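# Assemble two printed parts to match the finished example

## Task

Join the two printed parts so that they match the assembled example shown on the stand.

## Robot and tools

ROBOT. A humanoid upper body stands past the table's -x edge, facing +x, with two seven-joint arms: left_arm (a left hand, +y side) and right_arm (a right hand, -y side). Each hand has five fingers driven by six motors. The reference pages from show_instructions show the finished assembly.

FRAME. All positions and offsets use the scene frame. The table top is z = 0, +z is up, +x runs across the table away from the robot, +y is toward the robot's left. The table's near edge is at x = 0.18 m. Each hand point can reach at most about 0.62 m from its shoulder. Printed readings can be off by a few centimetres.

HAND POINT. This point sits 0.05 m in front of the palm. Its +z runs along the straight fingers, +y points out of the palm, and +x points across the palm away from the thumb on the right hand, toward the thumb on the left hand. Straight fingertips extend 0.06 to 0.07 m past the point along +z, about 0.06 m behind it along -y. A wrist bracket on the little-finger side can strike things.

ROW LAYOUT. Every row has 28 numbers, all between -1 and 1, covering both arms even if only one moves. In order: left_arm dx, dy, dz, rx, ry, rz; left hand little, ring, middle, index, thumb_bend, thumb_turn, force_limit, speed; then the same 14 numbers for right_arm and its hand.

POSE NUMBERS. dx, dy, dz, rx, ry, rz are an offset, not a pose. They count from that arm's Hand target as it stood when the action or move began, along scene axes. 1.0 equals 0.6 m for dx..dz and 180 degrees for the rotation vector rx, ry, rz, which turns the hand about its own position. Sending the same offset again moves the hand further. Six zeros re-request the current Hand target. Orientation commands are clipped to 32 degrees from the measured hand each step. A hand often stops short of its target: send the remaining distance as a new offset. To stop pressing on something, command back past where the hand sits.

HAND NUMBERS. These are absolute targets, not offsets. Fingers and thumb_bend: +1 straight, -1 curled. thumb_turn: +1 beside the palm, -1 across from the fingers. force_limit maps -1 to about 0 N and +1 to 10 N at the fingertip (15 N for the two thumb motors). speed rises from nearly zero at -1 to full at +0.48 and above. For a gentle grip, close with speed at -0.94 or lower. With the thumb turned across, the hand grips objects about 0.035 to 0.065 m thick, or handles down to 0.025 m. To keep a hand unchanged, repeat the eight numbers it was last sent. If it has never been sent any, use its hand_measured values, then hand_force_limit and hand_speed. A motor starts only when its target changes by 0.002 or more. To squeeze harder, raise force_limit and send a more closed target. To loosen, send one more open than hand_measured.

TOOLS.
- execute_actions(actions, cameras): actions is a list of up to 15 actions. Each action is a table of up to 15 rows, one per 1/30 s control step; a short table repeats its last row. Every row in an action counts from that action's starting Hand target. Camera images come back only with an empty actions list or when cameras names them.
- move(target, speed, blend, blocking, cameras): sends each hand point in a straight line toward one row, or through up to 15 rows. All rows are offsets from the same starting Hand targets, not chained. speed is in m/s, from 0.002 to 1.8, default 0.25; turns run up to twice that in rad/s. blend, in metres, rounds corners in a list; 0 stops at each row. The whole move lasts at most 10 s. blocking=false returns after about 0.5 s while the motion carries on. The move avoids nothing, and faster moves lag, stray and hit harder.
- wait(seconds 0 to 10): lets time pass while the last commands hold.
- stop(): brakes a running move.
- zoom_image(camera, region [x0, y0, x1, y1]): enlarges part of the latest image, at most 504x504 pixels. Cameras: cam_high, cam_bench, cam_left_wrist, cam_right_wrist, each 672x504.
- show_instructions(): shows the reference images.
- finished_scene(scene 1): ends the scene for good.

RESULTS. Each result reports end_effector_position (m) and end_effector_quat_wxyz per arm, the Hand target, joint positions, velocities and torques, and motor temperatures. hand_measured, hand_stopped_by (moving, target, force, stalled, fault) and hand_load_n (N, positive when the finger is pushed open) follow the six-motor order. A dropped grip shows as hand_load_n falling to about 0. A move adds a move: line. done means within 3 mm and 2 degrees of the target. Other values are off_target, moving, held and fault. limits=paced means the command was clipped; limits=held means steps were withheld. Neither done nor off_target tells you about contact. MOTOR HOT appears at 90 °C; at 120 °C the arm drops for 30 to 60 s or more.

AVOID. Do not let parts fall or leave the table, and do not release them while they are moving. Avoid slams, hard pushes, and heavy loads or twists on fingers. Never let the arms touch or squeeze each other. Avoid holding stretched poses long enough to overheat. Thinking time lets the scene run, so hold a safe command while planning.

Each tool is called after "Emit:" as name([rows], argument=value, ...), one row to a line, values as JSON.

Reference images:

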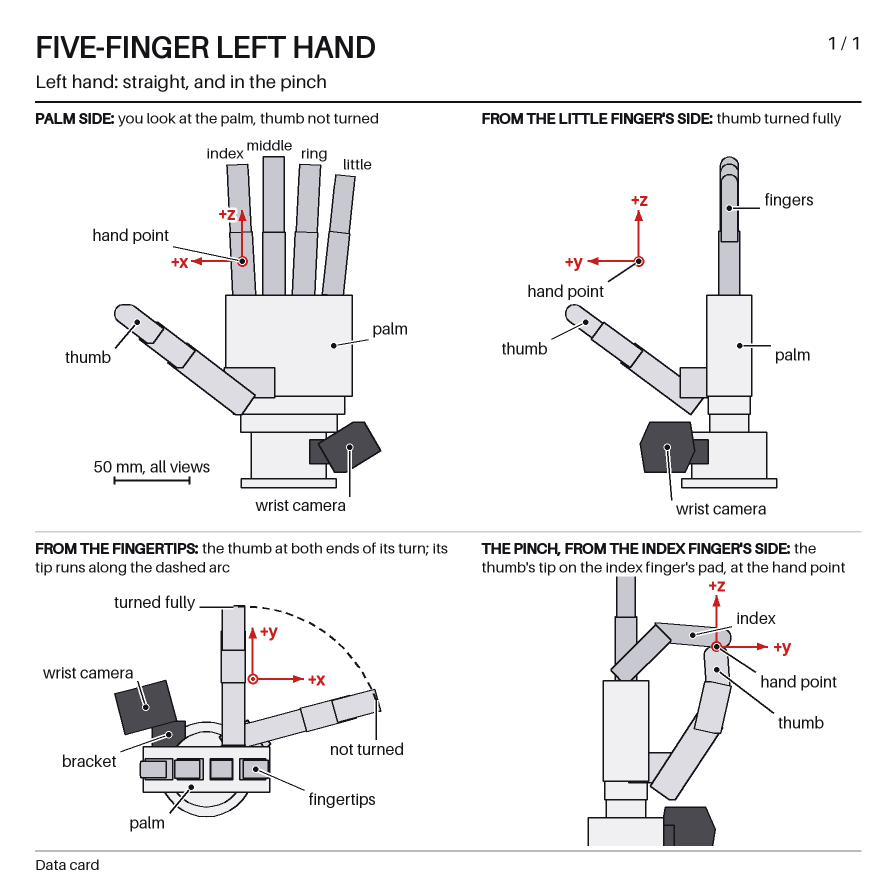

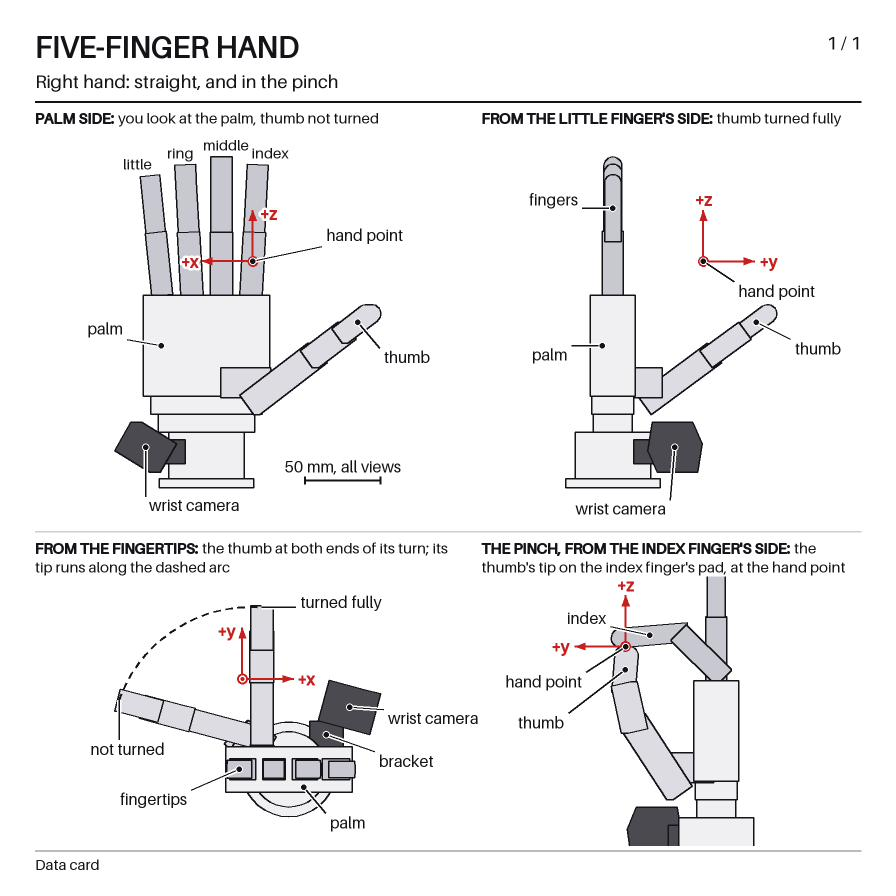

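## Session

Emit:
execute_actions(actions=[])

Scene clock: 0.00 s.
left_arm: end_effector_position=(+0.1546, +0.1501, +0.5041) hand_measured=(+1.000, +1.000, +1.000, +1.000, +1.000, +1.000) hand_load_n=(+0.0, +0.0, +0.0, +0.0, +0.0, +0.0) hand_stopped_by=(target, target, target, target, target, target) hand_force_limit=0.00 hand_speed=-0.80 end_effector_quat_wxyz=(+0.004, +0.087, -0.136, +0.987) | right_arm: end_effector_position=(+0.1826, -0.0858, +0.5113) hand_measured=(+1.000, +1.000, +1.000, +1.000, +1.000, +1.000) hand_load_n=(+0.0, +0.0, +0.0, +0.0, +0.0, +0.0) hand_stopped_by=(target, target, target, target, target, target) hand_force_limit=0.00 hand_speed=-0.80 end_effector_quat_wxyz=(+0.975, -0.175, +0.070, +0.118)
Joint positions: left_arm=[-0.08 0.5 0.23 -0.53 -0.57 -1 -0.31] | right_arm=[-0.08 -0.5 -0.23 -0.53 0.57 -1 0.31]
Joint velocities: within noise
Joint torques (N m): no reading
Motor temperatures (°C): left_arm=[40 38 40 38 39 33 25] | right_arm=[42 41 39 43 39 28 30]
Hand target: left_arm +0.1546, +0.1501, +0.5041; +0.004, +0.087, -0.136, +0.987 | right_arm +0.1826, -0.0858, +0.5113; +0.975, -0.175, +0.070, +0.118

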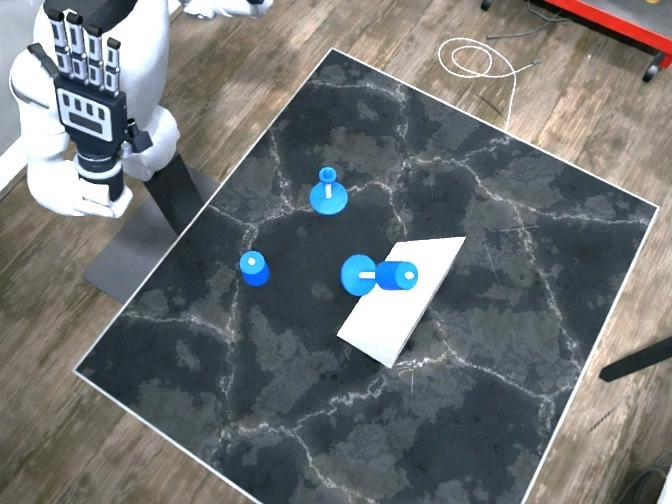

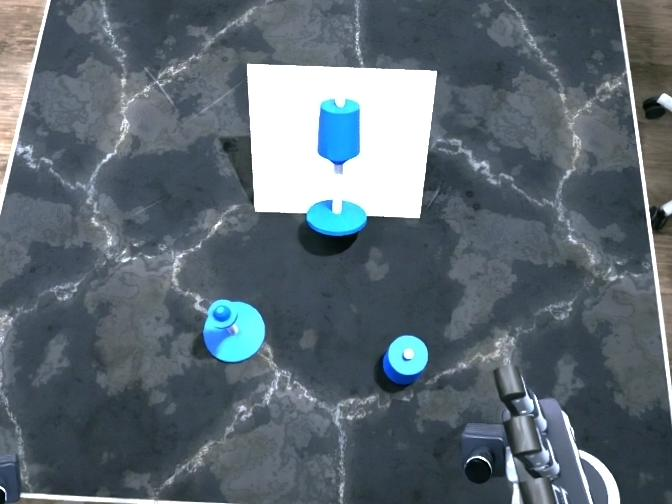

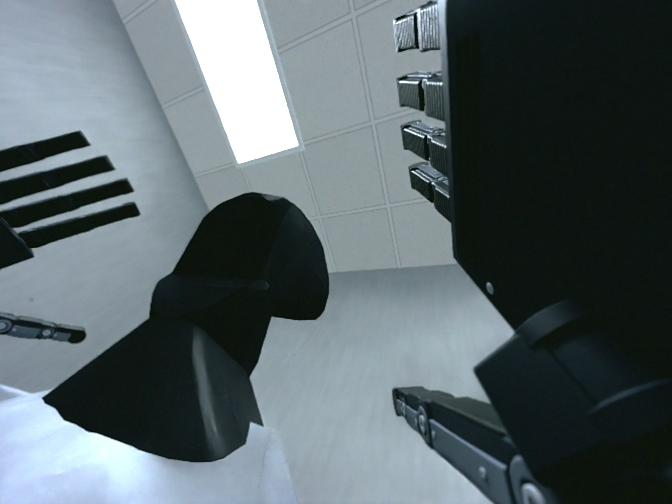

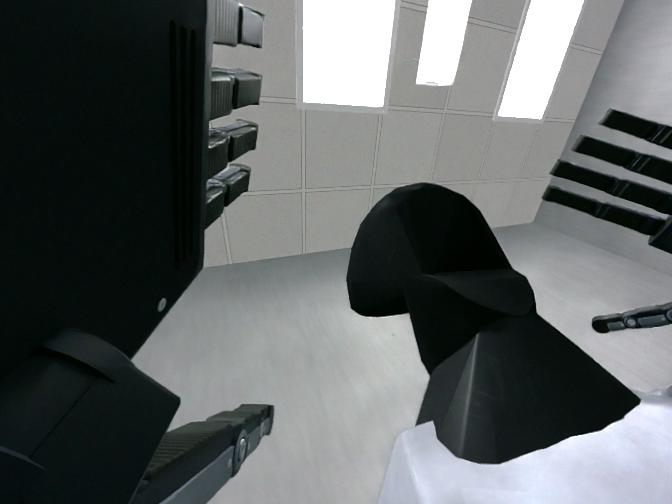

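Emit:
zoom_image(camera="cam_bench", region=[180, 60, 460, 400])

Emit:
zoom_image(camera="cam_high", region=[220, 150, 470, 370])

Scaled by 1.482 from the camera's 672x504 image, which has a finer 960x720 frame.

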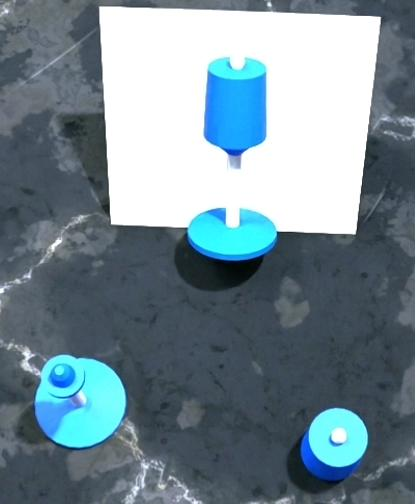

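Scaled by 2.016 from the camera's 672x504 image, which has a finer 960x720 frame.

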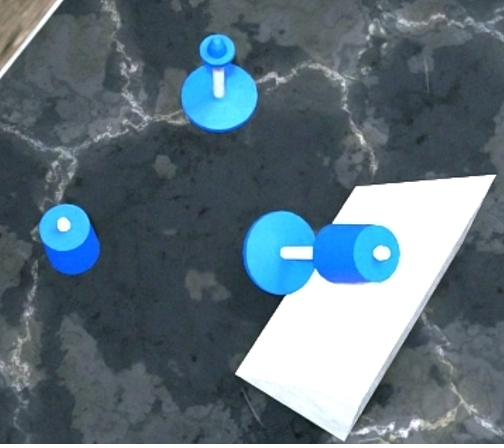

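Emit:
move(target=[0,0,0,0,0,0,1,1,1,1,1,1,0,-0.8,0.2,-0.12,-0.38,-0.524,0.370,-0.328,1,1,1,1,1,-1,0,0.2], speed=0.5, cameras=["all"])

Scene clock: 33.80 s.
left_arm: end_effector_position=(+0.1546, +0.1501, +0.5041) hand_measured=(+1.000, +1.000, +1.000, +1.000, +1.000, +1.000) hand_load_n=(+0.0, +0.0, +0.0, +0.0, +0.0, +0.0) hand_stopped_by=(target, target, target, target, target, target) hand_force_limit=0.00 hand_speed=-0.80 end_effector_quat_wxyz=(+0.004, +0.087, -0.136, +0.987) | right_arm: end_effector_position=(+0.3038, -0.1609, +0.2832) hand_measured=(+1.000, +1.000, +1.000, +1.000, +1.000, -1.000) hand_load_n=(+0.0, +0.0, +0.0, +0.0, +0.0, +0.0) hand_stopped_by=(target, target, target, target, target, target) hand_force_limit=0.00 hand_speed=0.20 end_effector_quat_wxyz=(+0.315, -0.639, +0.636, -0.296)
Joint positions: left_arm=[-0.08 0.5 0.23 -0.53 -0.57 -1 -0.31] | right_arm=[1.394 -1.517 -1.715 -1.036 0.543 0.833 0.373]
Joint torques (N m): left_arm=[-1.39 1.99 1.76 -1.31 0.84 -0.4 0.27] | right_arm=[-0.23 0.9 -2.83 0.43 -1.41 -0.16 -0.38]
Hand target: left_arm +0.1546, +0.1501, +0.5041; +0.004, +0.087, -0.136, +0.987 | right_arm +0.3026, -0.1578, +0.2833; -0.315, +0.633, -0.633, +0.316
Off the commanded pose: left_arm 0.000 m, 0 deg | right_arm 0.003 m, 3 deg.
joint sent to its limit (right arm) — joint 4 (elbow), lower limit, where the elbow is as bent as it goes. The joint targets are off in orientation, not in position.
move: off_target (right_arm)

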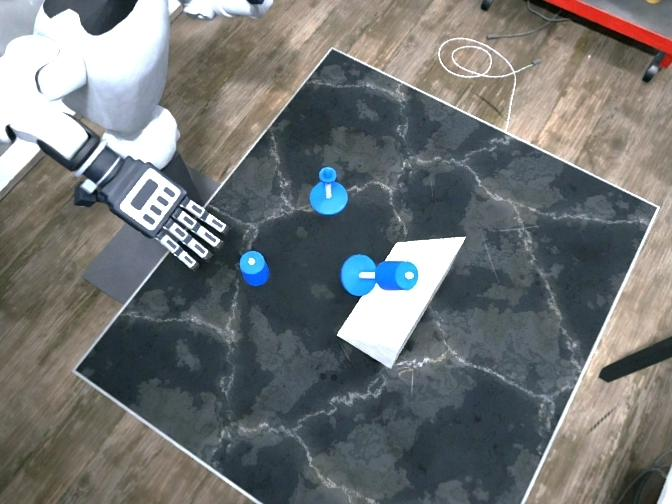

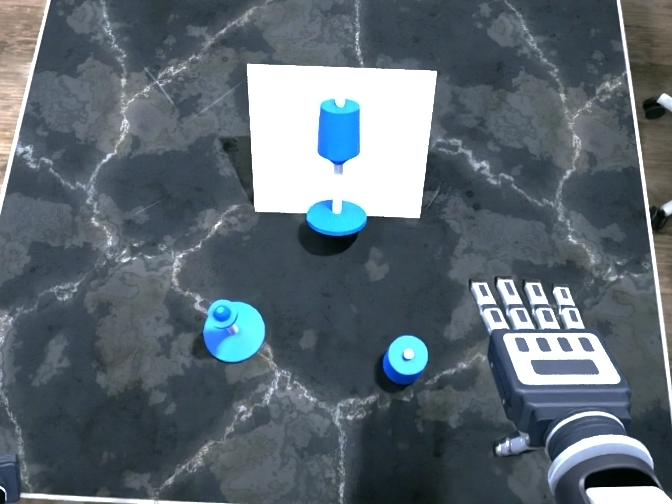

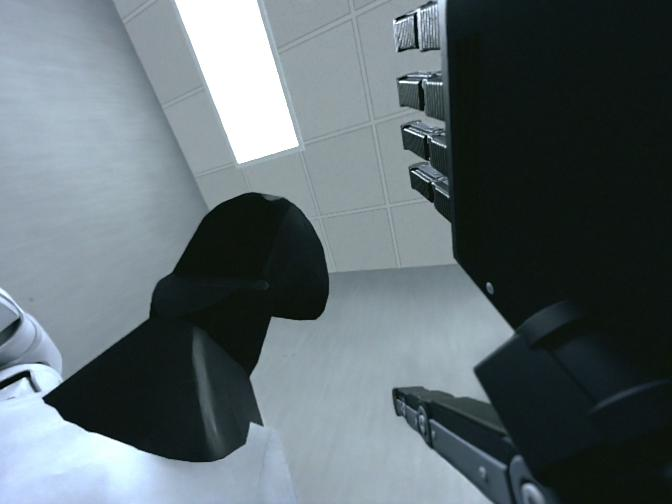

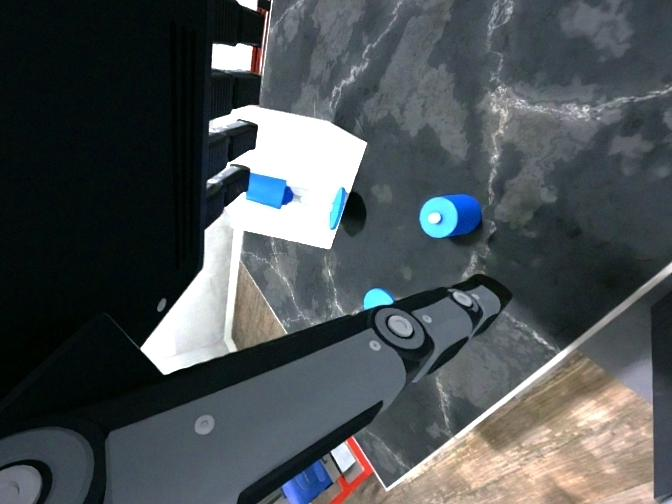

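Emit:
move(target=[0,0,0,0,0,0,1,1,1,1,1,1,0,-0.8,0.07,0.097,-0.205,0,0,0,1,1,1,1,1,-1,0,0.2], speed=0.3, cameras=["cam_high","cam_bench","cam_right_wrist"])

Scene clock: 48.80 s.
left_arm: end_effector_position=(+0.1546, +0.1501, +0.5041) hand_measured=(+1.000, +1.000, +1.000, +1.000, +1.000, +1.000) hand_load_n=(+0.0, +0.0, +0.0, +0.0, +0.0, +0.0) hand_stopped_by=(target, target, target, target, target, target) hand_force_limit=0.00 hand_speed=-0.80 end_effector_quat_wxyz=(+0.004, +0.087, -0.136, +0.987) | right_arm: end_effector_position=(+0.3446, -0.1048, +0.1588) hand_measured=(+1.000, +1.000, +1.000, +1.000, +1.000, -1.000) hand_load_n=(+0.0, +0.0, +0.0, +0.0, +0.0, +0.5) hand_stopped_by=(target, target, target, target, target, target) hand_force_limit=0.00 hand_speed=0.20 end_effector_quat_wxyz=(+0.309, -0.631, +0.636, -0.319)
Joint positions: left_arm=[-0.08 0.5 0.23 -0.53 -0.57 -1 -0.31] | right_arm=[-0.718 -1.149 0.997 -0.94 -0.184 1.546 0.211]
Joint torques (N m): left_arm=[-1.4 1.99 1.7 -1.29 0.79 -0.41 0.26] | right_arm=[-3.25 -2.67 -1.33 -2.64 -2.21 -0.02 -0.35]
Hand target: left_arm +0.1546, +0.1501, +0.5041; +0.004, +0.087, -0.136, +0.987 | right_arm +0.3446, -0.0996, +0.1603; -0.315, +0.633, -0.633, +0.316
Off the commanded pose: left_arm 0.000 m, 0 deg | right_arm 0.005 m, 1 deg.
move: off_target (right_arm)
Images, in order (width x height): cam_high 672x504, cam_bench 672x504, cam_right_wrist 672x504.

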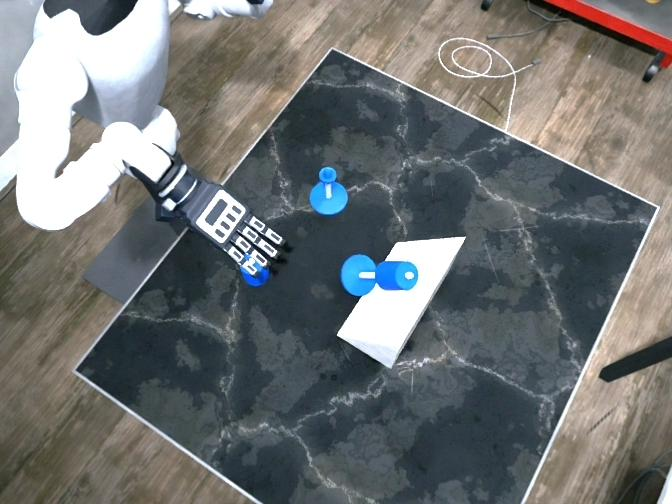

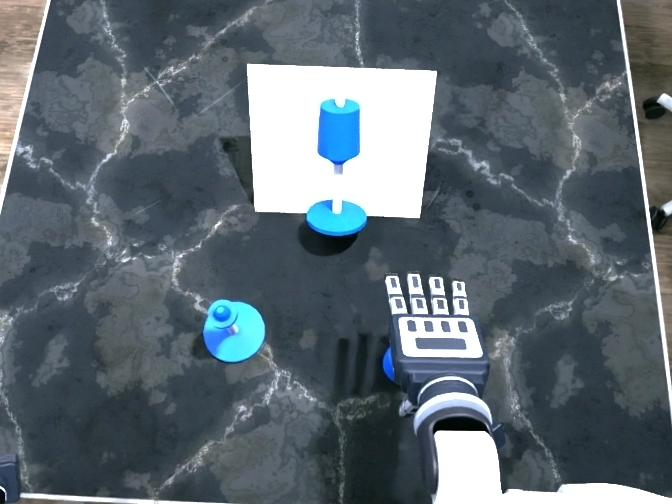

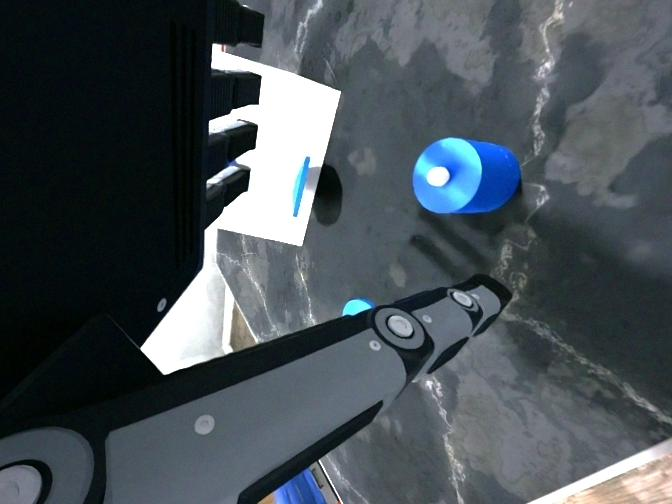

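Emit:
move(target=[0,0,0,0,0,0,1,1,1,1,1,1,0,-0.8,0.026,-0.018,-0.09,0,0,0,1,1,1,1,1,-1,0,0.2], speed=0.2, cameras=["cam_high","cam_bench","cam_right_wrist"])

Scene clock: 60.03 s.
left_arm: end_effector_position=(+0.1546, +0.1501, +0.5041) hand_measured=(+1.000, +1.000, +1.000, +1.000, +1.000, +1.000) hand_load_n=(+0.0, +0.0, +0.0, +0.0, +0.0, +0.0) hand_stopped_by=(target, target, target, target, target, target) hand_force_limit=0.00 hand_speed=-0.80 end_effector_quat_wxyz=(+0.004, +0.087, -0.136, +0.987) | right_arm: end_effector_position=(+0.3618, -0.1110, +0.1089) hand_measured=(+1.000, +1.000, +1.000, +1.000, +1.000, -1.000) hand_load_n=(+0.0, +0.0, +0.0, +0.0, +0.0, +0.0) hand_stopped_by=(target, target, target, target, target, target) hand_force_limit=0.00 hand_speed=0.20 end_effector_quat_wxyz=(+0.316, -0.635, +0.627, -0.321)
Joint positions: left_arm=[-0.08 0.5 0.23 -0.53 -0.57 -1 -0.31] | right_arm=[-0.587 -1.069 0.99 -0.612 -0.189 1.22 0.05]
Joint torques (N m): left_arm=[-1.45 2.03 1.71 -1.3 0.86 -0.44 0.26] | right_arm=[-1.93 -2.82 -2.77 -1.54 -1.55 -0.17 -0.36]
Hand target: left_arm +0.1546, +0.1501, +0.5041; +0.004, +0.087, -0.136, +0.987 | right_arm +0.3602, -0.1104, +0.1063; -0.315, +0.633, -0.633, +0.316
Off the commanded pose: left_arm 0.000 m, 0 deg | right_arm 0.003 m, 1 deg.
move: done
Images, in order (width x height): cam_high 672x504, cam_bench 672x504, cam_right_wrist 672x504.

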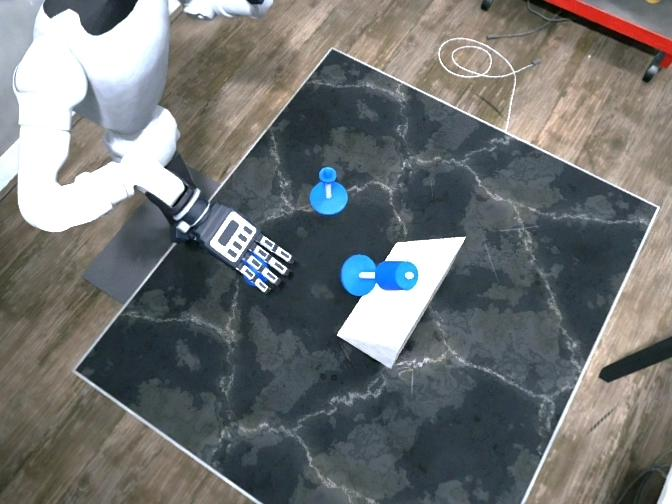

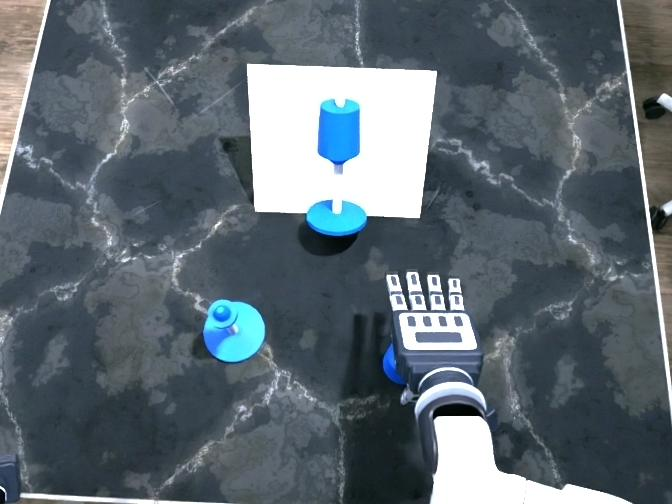

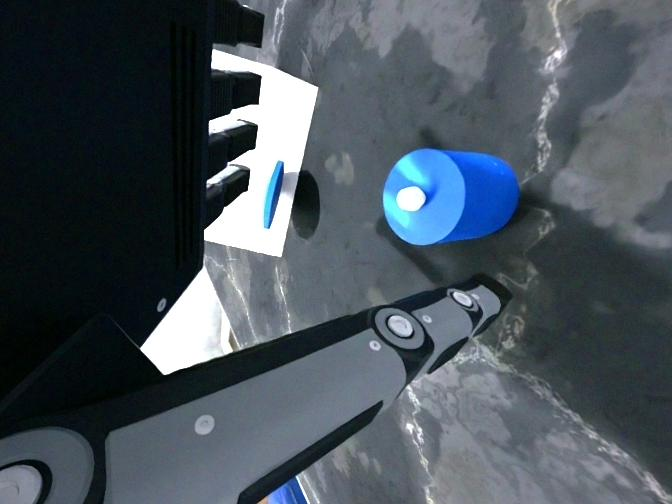

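Emit:
move([
  [0,0,0,0,0,0,1,1,1,1,1,1,0,-0.8,0.02,0.003,-0.02,0,0,0,1,1,1,1,1,-1,0,0.2],
  [0,0,0,0,0,0,1,1,1,1,1,1,0,-0.8,0.02,0.003,-0.09,0,0,0,1,1,1,1,1,-1,0,0.2],
], speed=0.12, cameras=["cam_high","cam_bench","cam_right_wrist"])

Scene clock: 72.80 s.
left_arm: end_effector_position=(+0.1546, +0.1501, +0.5041) hand_measured=(+1.000, +1.000, +1.000, +1.000, +1.000, +1.000) hand_load_n=(+0.0, +0.0, +0.0, +0.0, +0.0, +0.0) hand_stopped_by=(target, target, target, target, target, target) hand_force_limit=0.00 hand_speed=-0.80 end_effector_quat_wxyz=(+0.004, +0.087, -0.136, +0.987) | right_arm: end_effector_position=(+0.3753, -0.1101, +0.0559) hand_measured=(+1.000, +1.000, +1.000, +1.000, +1.000, -1.000) hand_load_n=(+0.0, +0.0, +0.0, +0.0, +0.0, +0.0) hand_stopped_by=(target, target, target, target, target, target) hand_force_limit=0.00 hand_speed=0.20 end_effector_quat_wxyz=(+0.317, -0.631, +0.632, -0.319)
Joint positions: left_arm=[-0.08 0.5 0.23 -0.53 -0.57 -1 -0.31] | right_arm=[-0.563 -0.899 1.019 -0.239 -0.191 0.989 -0.069]
Joint torques (N m): left_arm=[-1.37 1.99 1.69 -1.29 0.8 -0.42 0.25] | right_arm=[-2.46 -2.6 -1.52 -1.58 -1.87 -0.19 -0.39]
Hand target: left_arm +0.1546, +0.1501, +0.5041; +0.004, +0.087, -0.136, +0.987 | right_arm +0.3722, -0.1086, +0.0523; -0.315, +0.633, -0.633, +0.316
Off the commanded pose: left_arm 0.000 m, 0 deg | right_arm 0.005 m, 0 deg.
move: off_target (right_arm)
Images, in order (width x height): cam_high 672x504, cam_bench 672x504, cam_right_wrist 672x504.

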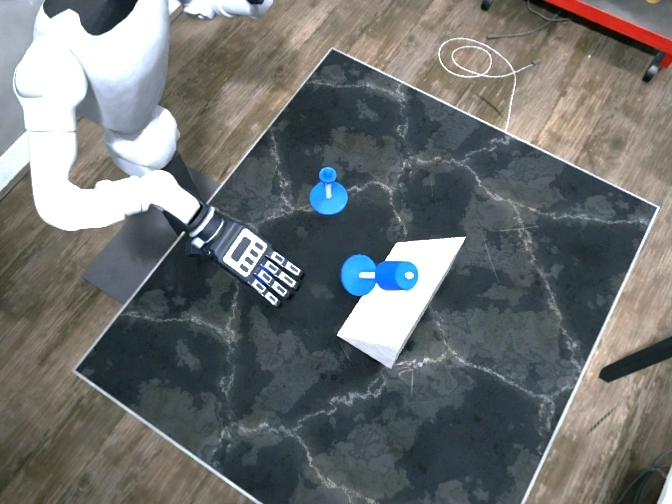

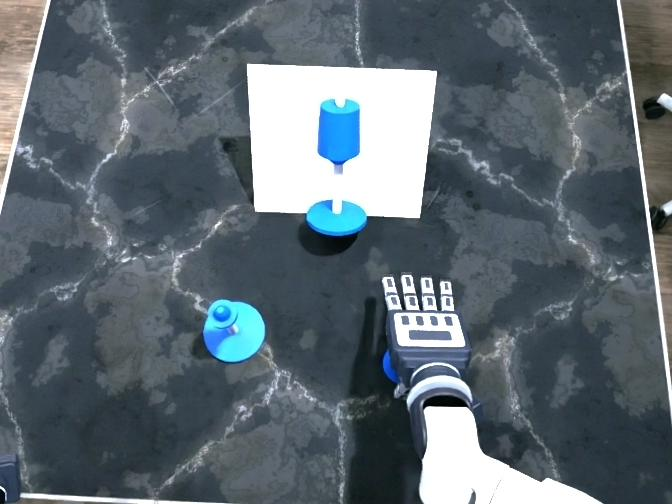

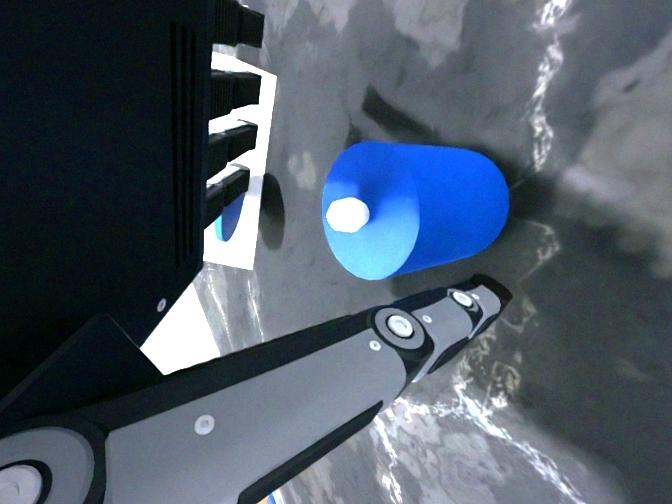

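Emit:
move(target=[0,0,0,0,0,0,1,1,1,1,1,1,0,-0.8,0,-0.012,-0.018,0,0,0,1,1,1,1,1,-1,0,0.2], speed=0.1)

Emit:
move(target=[0,0,0,0,0,0,1,1,1,1,1,1,0,-0.8,0,0,0,0,0,0,1,1,-0.6,-0.6,-0.4,-1,-0.5,-0.9], speed=0.1, cameras=["cam_high","cam_bench","cam_right_wrist"])

Scene clock: 77.40 s.
left_arm: end_effector_position=(+0.1546, +0.1501, +0.5041) hand_measured=(+1.000, +1.000, +1.000, +1.000, +1.000, +1.000) hand_load_n=(+0.0, +0.0, +0.0, +0.0, +0.0, +0.0) hand_stopped_by=(target, target, target, target, target, target) hand_force_limit=0.00 hand_speed=-0.80 end_effector_quat_wxyz=(+0.004, +0.087, -0.136, +0.987) | right_arm: end_effector_position=(+0.3769, -0.1164, +0.0464) hand_measured=(+1.000, +1.000, +1.000, +1.000, +1.000, -1.000) hand_load_n=(+0.0, +0.0, -0.5, +0.0, -0.5, +0.0) hand_stopped_by=(target, target, target, target, target, target) hand_force_limit=0.00 hand_speed=0.20 end_effector_quat_wxyz=(+0.319, -0.632, +0.628, -0.322)
Joint positions: left_arm=[-0.08 0.5 0.23 -0.53 -0.57 -1 -0.31] | right_arm=[-0.547 -0.892 1.019 -0.162 -0.191 0.91 -0.101]
Joint torques (N m): left_arm=[-1.37 2.08 1.83 -1.4 0.77 -0.42 0.26] | right_arm=[-2.06 -2.76 -1.85 -1.55 -1.51 -0.18 -0.38]
Hand target: left_arm +0.1546, +0.1501, +0.5041; +0.004, +0.087, -0.136, +0.987 | right_arm +0.3722, -0.1158, +0.0415; -0.315, +0.633, -0.633, +0.316
Off the commanded pose: left_arm 0.000 m, 0 deg | right_arm 0.007 m, 1 deg.
move: off_target (right_arm)

Scene clock: 80.80 s.
left_arm: end_effector_position=(+0.1546, +0.1501, +0.5041) hand_measured=(+1.000, +1.000, +1.000, +1.000, +1.000, +1.000) hand_load_n=(+0.0, +0.0, +0.0, +0.0, +0.0, +0.0) hand_stopped_by=(target, target, target, target, target, target) hand_force_limit=0.00 hand_speed=-0.80 end_effector_quat_wxyz=(+0.004, +0.087, -0.136, +0.987) | right_arm: end_effector_position=(+0.3769, -0.1164, +0.0464) hand_measured=(+1.000, +1.000, +0.192, +0.126, +0.582, -1.000) hand_load_n=(+0.0, +0.0, +2.0, +4.5, +5.5, -0.5) hand_stopped_by=(target, target, force, force, force, target) hand_force_limit=-0.50 hand_speed=-0.90 end_effector_quat_wxyz=(+0.319, -0.632, +0.628, -0.322)
Joint positions: left_arm=[-0.08 0.5 0.23 -0.53 -0.57 -1 -0.31] | right_arm=[-0.547 -0.892 1.019 -0.162 -0.191 0.91 -0.101]
Joint torques (N m): left_arm=[-1.41 2.05 1.75 -1.39 0.75 -0.42 0.28] | right_arm=[-2.05 -2.75 -1.83 -1.57 -1.5 -0.17 -0.38]
Hand target: left_arm +0.1546, +0.1501, +0.5041; +0.004, +0.087, -0.136, +0.987 | right_arm +0.3722, -0.1158, +0.0415; -0.315, +0.633, -0.633, +0.316
Off the commanded pose: left_arm 0.000 m, 0 deg | right_arm 0.007 m, 1 deg.
move: off_target (right_arm)
Images, in order (width x height): cam_high 672x504, cam_bench 672x504, cam_right_wrist 672x504.

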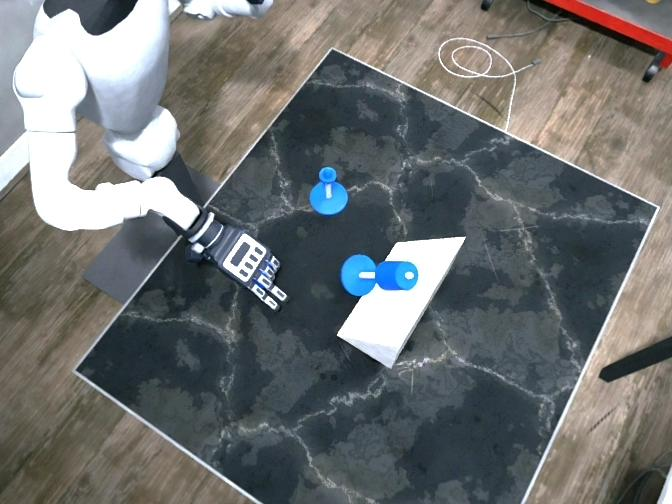

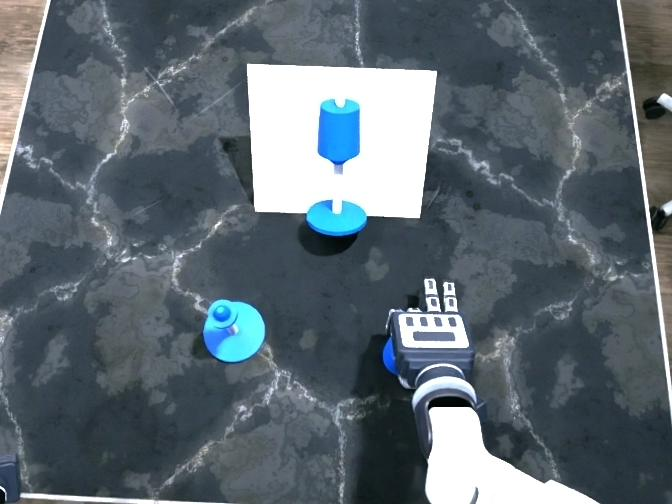

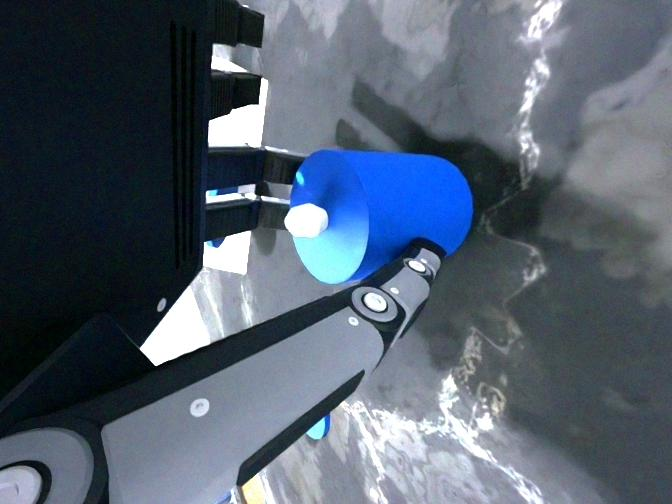

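Emit:
move(target=[0,0,0,0,0,0,1,1,1,1,1,1,0,-0.8,0,0,0.25,0,0,0,1,1,-0.6,-0.6,-0.4,-1,-0.5,-0.9], speed=0.12, cameras=["cam_high","cam_bench","cam_right_wrist"])

Scene clock: 85.83 s.
left_arm: end_effector_position=(+0.1546, +0.1501, +0.5041) hand_measured=(+1.000, +1.000, +1.000, +1.000, +1.000, +1.000) hand_load_n=(+0.0, +0.0, +0.0, +0.0, +0.0, +0.0) hand_stopped_by=(target, target, target, target, target, target) hand_force_limit=0.00 hand_speed=-0.80 end_effector_quat_wxyz=(+0.004, +0.087, -0.136, +0.987) | right_arm: end_effector_position=(+0.3684, -0.1158, +0.1850) hand_measured=(+1.000, +1.000, +0.192, +0.126, +0.582, -1.000) hand_load_n=(+0.0, +0.0, +2.0, +4.0, +6.0, -0.5) hand_stopped_by=(target, target, force, force, force, target) hand_force_limit=-0.50 hand_speed=-0.90 end_effector_quat_wxyz=(+0.308, -0.636, +0.636, -0.310)
Joint positions: left_arm=[-0.08 0.5 0.23 -0.53 -0.57 -1 -0.31] | right_arm=[-0.755 -1.276 0.825 -0.846 -0.129 1.345 0.39]
Joint torques (N m): left_arm=[-1.34 2.05 1.7 -1.3 0.88 -0.41 0.28] | right_arm=[-3.34 -5.12 -3.06 -2.15 -2.14 -0.04 -0.26]
Hand target: left_arm +0.1546, +0.1501, +0.5041; +0.004, +0.087, -0.136, +0.987 | right_arm +0.3722, -0.1158, +0.1915; -0.315, +0.633, -0.633, +0.316
Off the commanded pose: left_arm 0.000 m, 0 deg | right_arm 0.007 m, 1 deg.
move: off_target (right_arm)
Images, in order (width x height): cam_high 672x504, cam_bench 672x504, cam_right_wrist 672x504.

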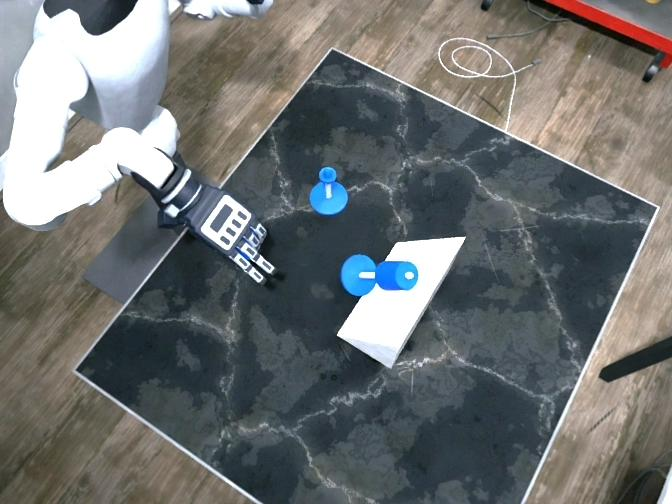

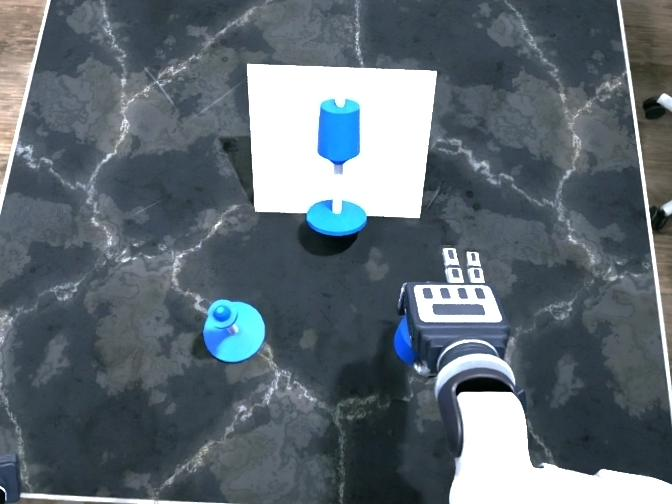

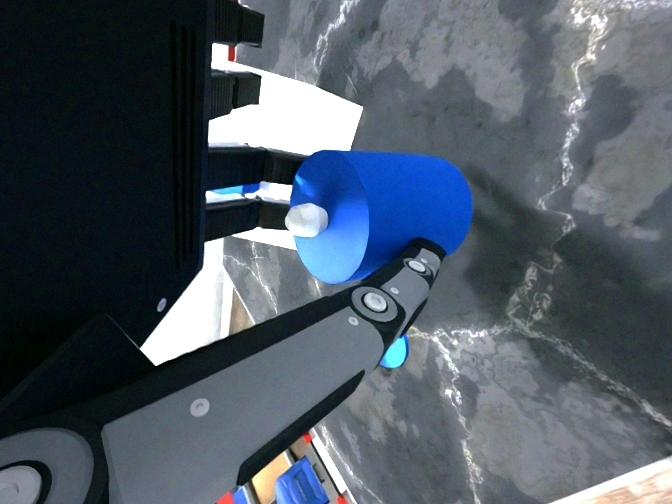

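Emit:
move(target=[0,0,0,0,0,0,1,1,1,1,1,1,0,-0.8,0.073,0.34,0,0,0,0,1,1,-0.6,-0.6,-0.4,-1,-0.5,-0.9], speed=0.2, cameras=["cam_high","cam_bench","cam_right_wrist"])

Scene clock: 97.70 s.
left_arm: end_effector_position=(+0.1546, +0.1501, +0.5041) hand_measured=(+1.000, +1.000, +1.000, +1.000, +1.000, +1.000) hand_load_n=(+0.0, +0.0, +0.0, +0.0, +0.0, +0.0) hand_stopped_by=(target, target, target, target, target, target) hand_force_limit=0.00 hand_speed=-0.80 end_effector_quat_wxyz=(+0.004, +0.087, -0.136, +0.987) | right_arm: end_effector_position=(+0.4167, +0.0901, +0.1958) hand_measured=(+1.000, +1.000, +0.192, +0.126, +0.582, -1.000) hand_load_n=(+0.0, +0.0, +2.0, +4.0, +6.0, -0.5) hand_stopped_by=(target, target, force, force, force, target) hand_force_limit=-0.50 hand_speed=-0.90 end_effector_quat_wxyz=(+0.318, -0.633, +0.633, -0.312)
Joint positions: left_arm=[-0.08 0.5 0.23 -0.53 -0.57 -1 -0.31] | right_arm=[-1.476 -0.197 1.251 0.079 -0.48 1.647 0.76]
Joint torques (N m): left_arm=[-1.33 2.06 1.78 -1.34 0.79 -0.41 0.26] | right_arm=[-4.11 -0.66 -1.36 -0.72 -2.75 -0.02 -0.28]
Motor temperatures (°C): left_arm=[40 40 40 39 39 32 25] | right_arm=[47 44 43 44 39 28 30]
Hand target: left_arm +0.1546, +0.1501, +0.5041; +0.004, +0.087, -0.136, +0.987 | right_arm +0.4160, +0.0882, +0.1915; -0.315, +0.633, -0.633, +0.316
Off the commanded pose: left_arm 0.000 m, 0 deg | right_arm 0.005 m, 1 deg.
joint sent to its limit (right arm) — joint 6 (wrist pitch), upper limit. The joint targets still meet the commanded pose.
move: off_target (right_arm)
Images, in order (width x height): cam_high 672x504, cam_bench 672x504, cam_right_wrist 672x504.

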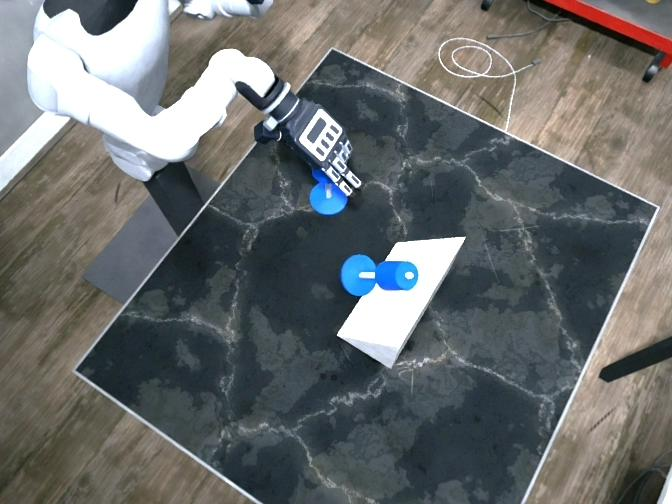

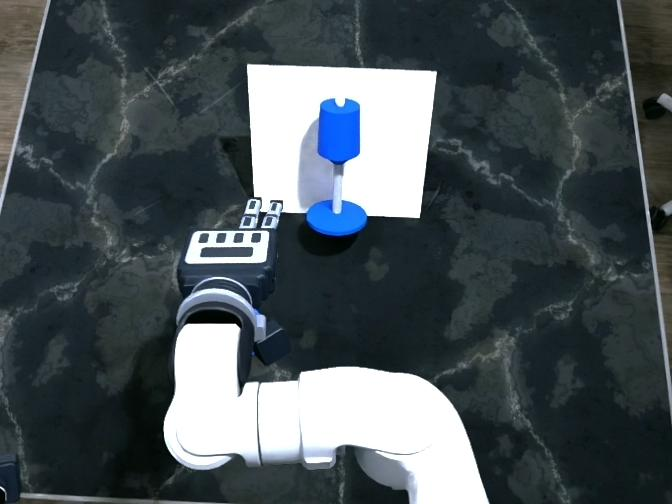

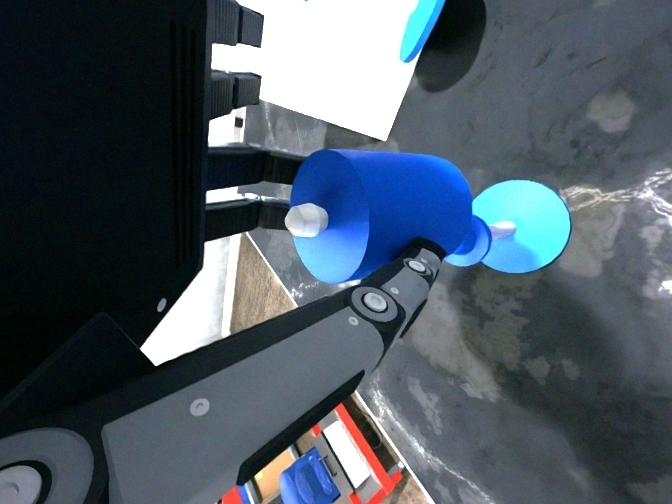

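Emit:
move(target=[0,0,0,0,0,0,1,1,1,1,1,1,0,-0.8,0.038,0.037,-0.035,0,0,0,1,1,-0.6,-0.6,-0.4,-1,-0.5,-0.9], speed=0.1, cameras=["cam_high","cam_bench","cam_right_wrist"])

Emit:
zoom_image(camera="cam_right_wrist", region=[280, 120, 600, 360])

Emit:
zoom_image(camera="cam_high", region=[260, 80, 420, 220])

Scene clock: 109.17 s.
left_arm: end_effector_position=(+0.1546, +0.1501, +0.5041) hand_measured=(+1.000, +1.000, +1.000, +1.000, +1.000, +1.000) hand_load_n=(+0.0, +0.0, +0.0, +0.0, +0.0, +0.0) hand_stopped_by=(target, target, target, target, target, target) hand_force_limit=0.00 hand_speed=-0.80 end_effector_quat_wxyz=(+0.004, +0.087, -0.136, +0.987) | right_arm: end_effector_position=(+0.4369, +0.1088, +0.1665) hand_measured=(+1.000, +1.000, +0.192, +0.126, +0.582, -1.000) hand_load_n=(+0.0, +0.0, +2.0, +4.5, +6.0, -0.5) hand_stopped_by=(target, target, force, force, force, target) hand_force_limit=-0.50 hand_speed=-0.90 end_effector_quat_wxyz=(+0.312, -0.634, +0.636, -0.312)
Joint positions: left_arm=[-0.08 0.5 0.23 -0.53 -0.57 -1 -0.31] | right_arm=[-1.423 -0.023 1.128 0.468 -0.409 1.389 0.555]
Joint torques (N m): left_arm=[-1.42 2.07 1.76 -1.38 0.85 -0.43 0.25] | right_arm=[-6.05 -0.33 -1.12 -1.2 -1.78 -0.01 -0.43]
Hand target: left_arm +0.1546, +0.1501, +0.5041; +0.004, +0.087, -0.136, +0.987 | right_arm +0.4388, +0.1104, +0.1705; -0.315, +0.633, -0.633, +0.316
Off the commanded pose: left_arm 0.000 m, 0 deg | right_arm 0.005 m, 1 deg.
joint sent to its limit (right arm) — joint 2 (shoulder roll), upper limit. The joint targets still meet the commanded pose.
move: off_target (right_arm)
Images, in order (width x height): cam_high 672x504, cam_bench 672x504, cam_right_wrist 672x504.

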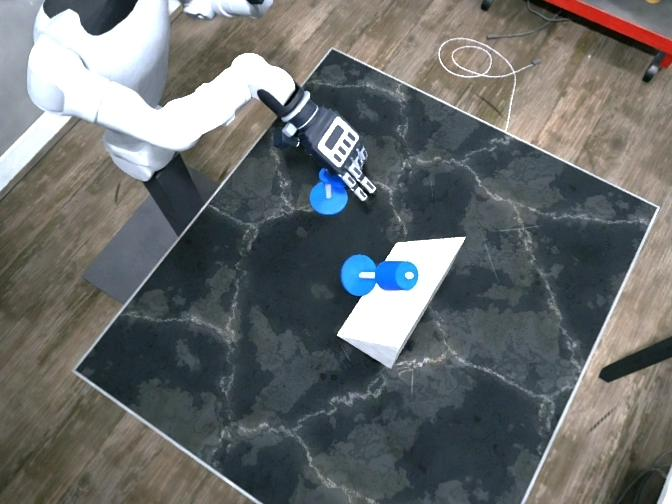

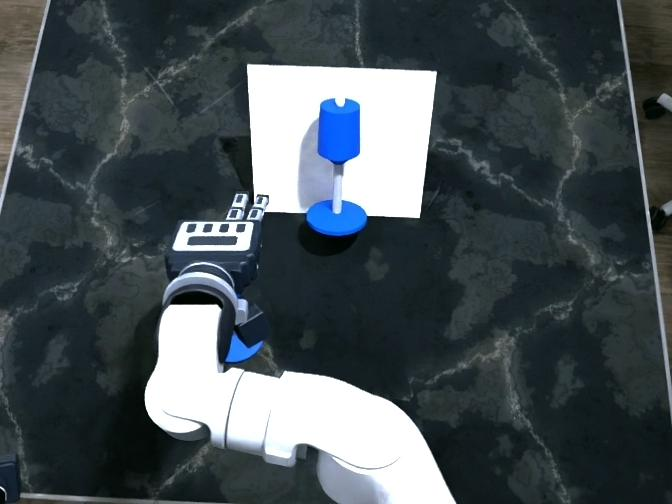

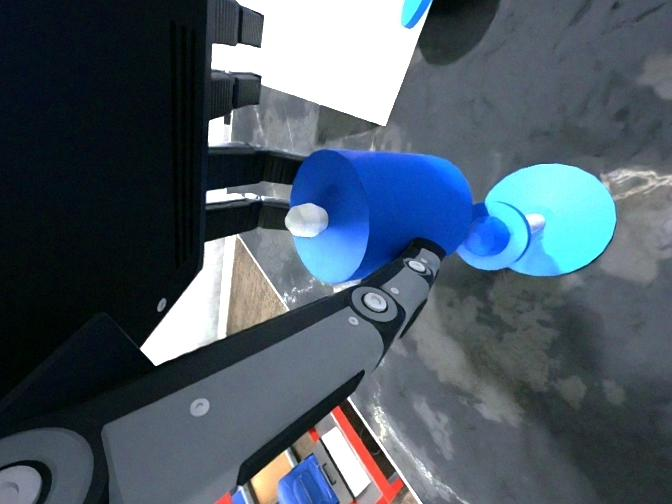

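Scaled by 1.575 from the camera's 672x504 image, which has a finer 960x720 frame.

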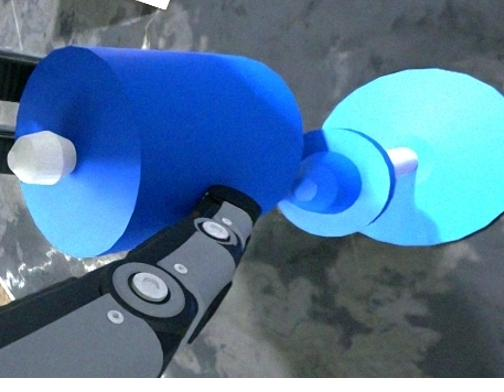

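Scaled by 3.150 from the camera's 672x504 image, which has a finer 960x720 frame.

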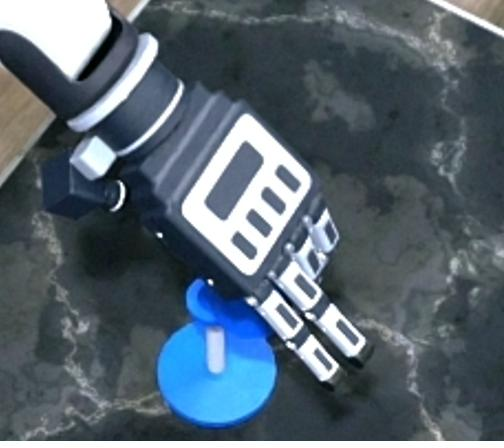

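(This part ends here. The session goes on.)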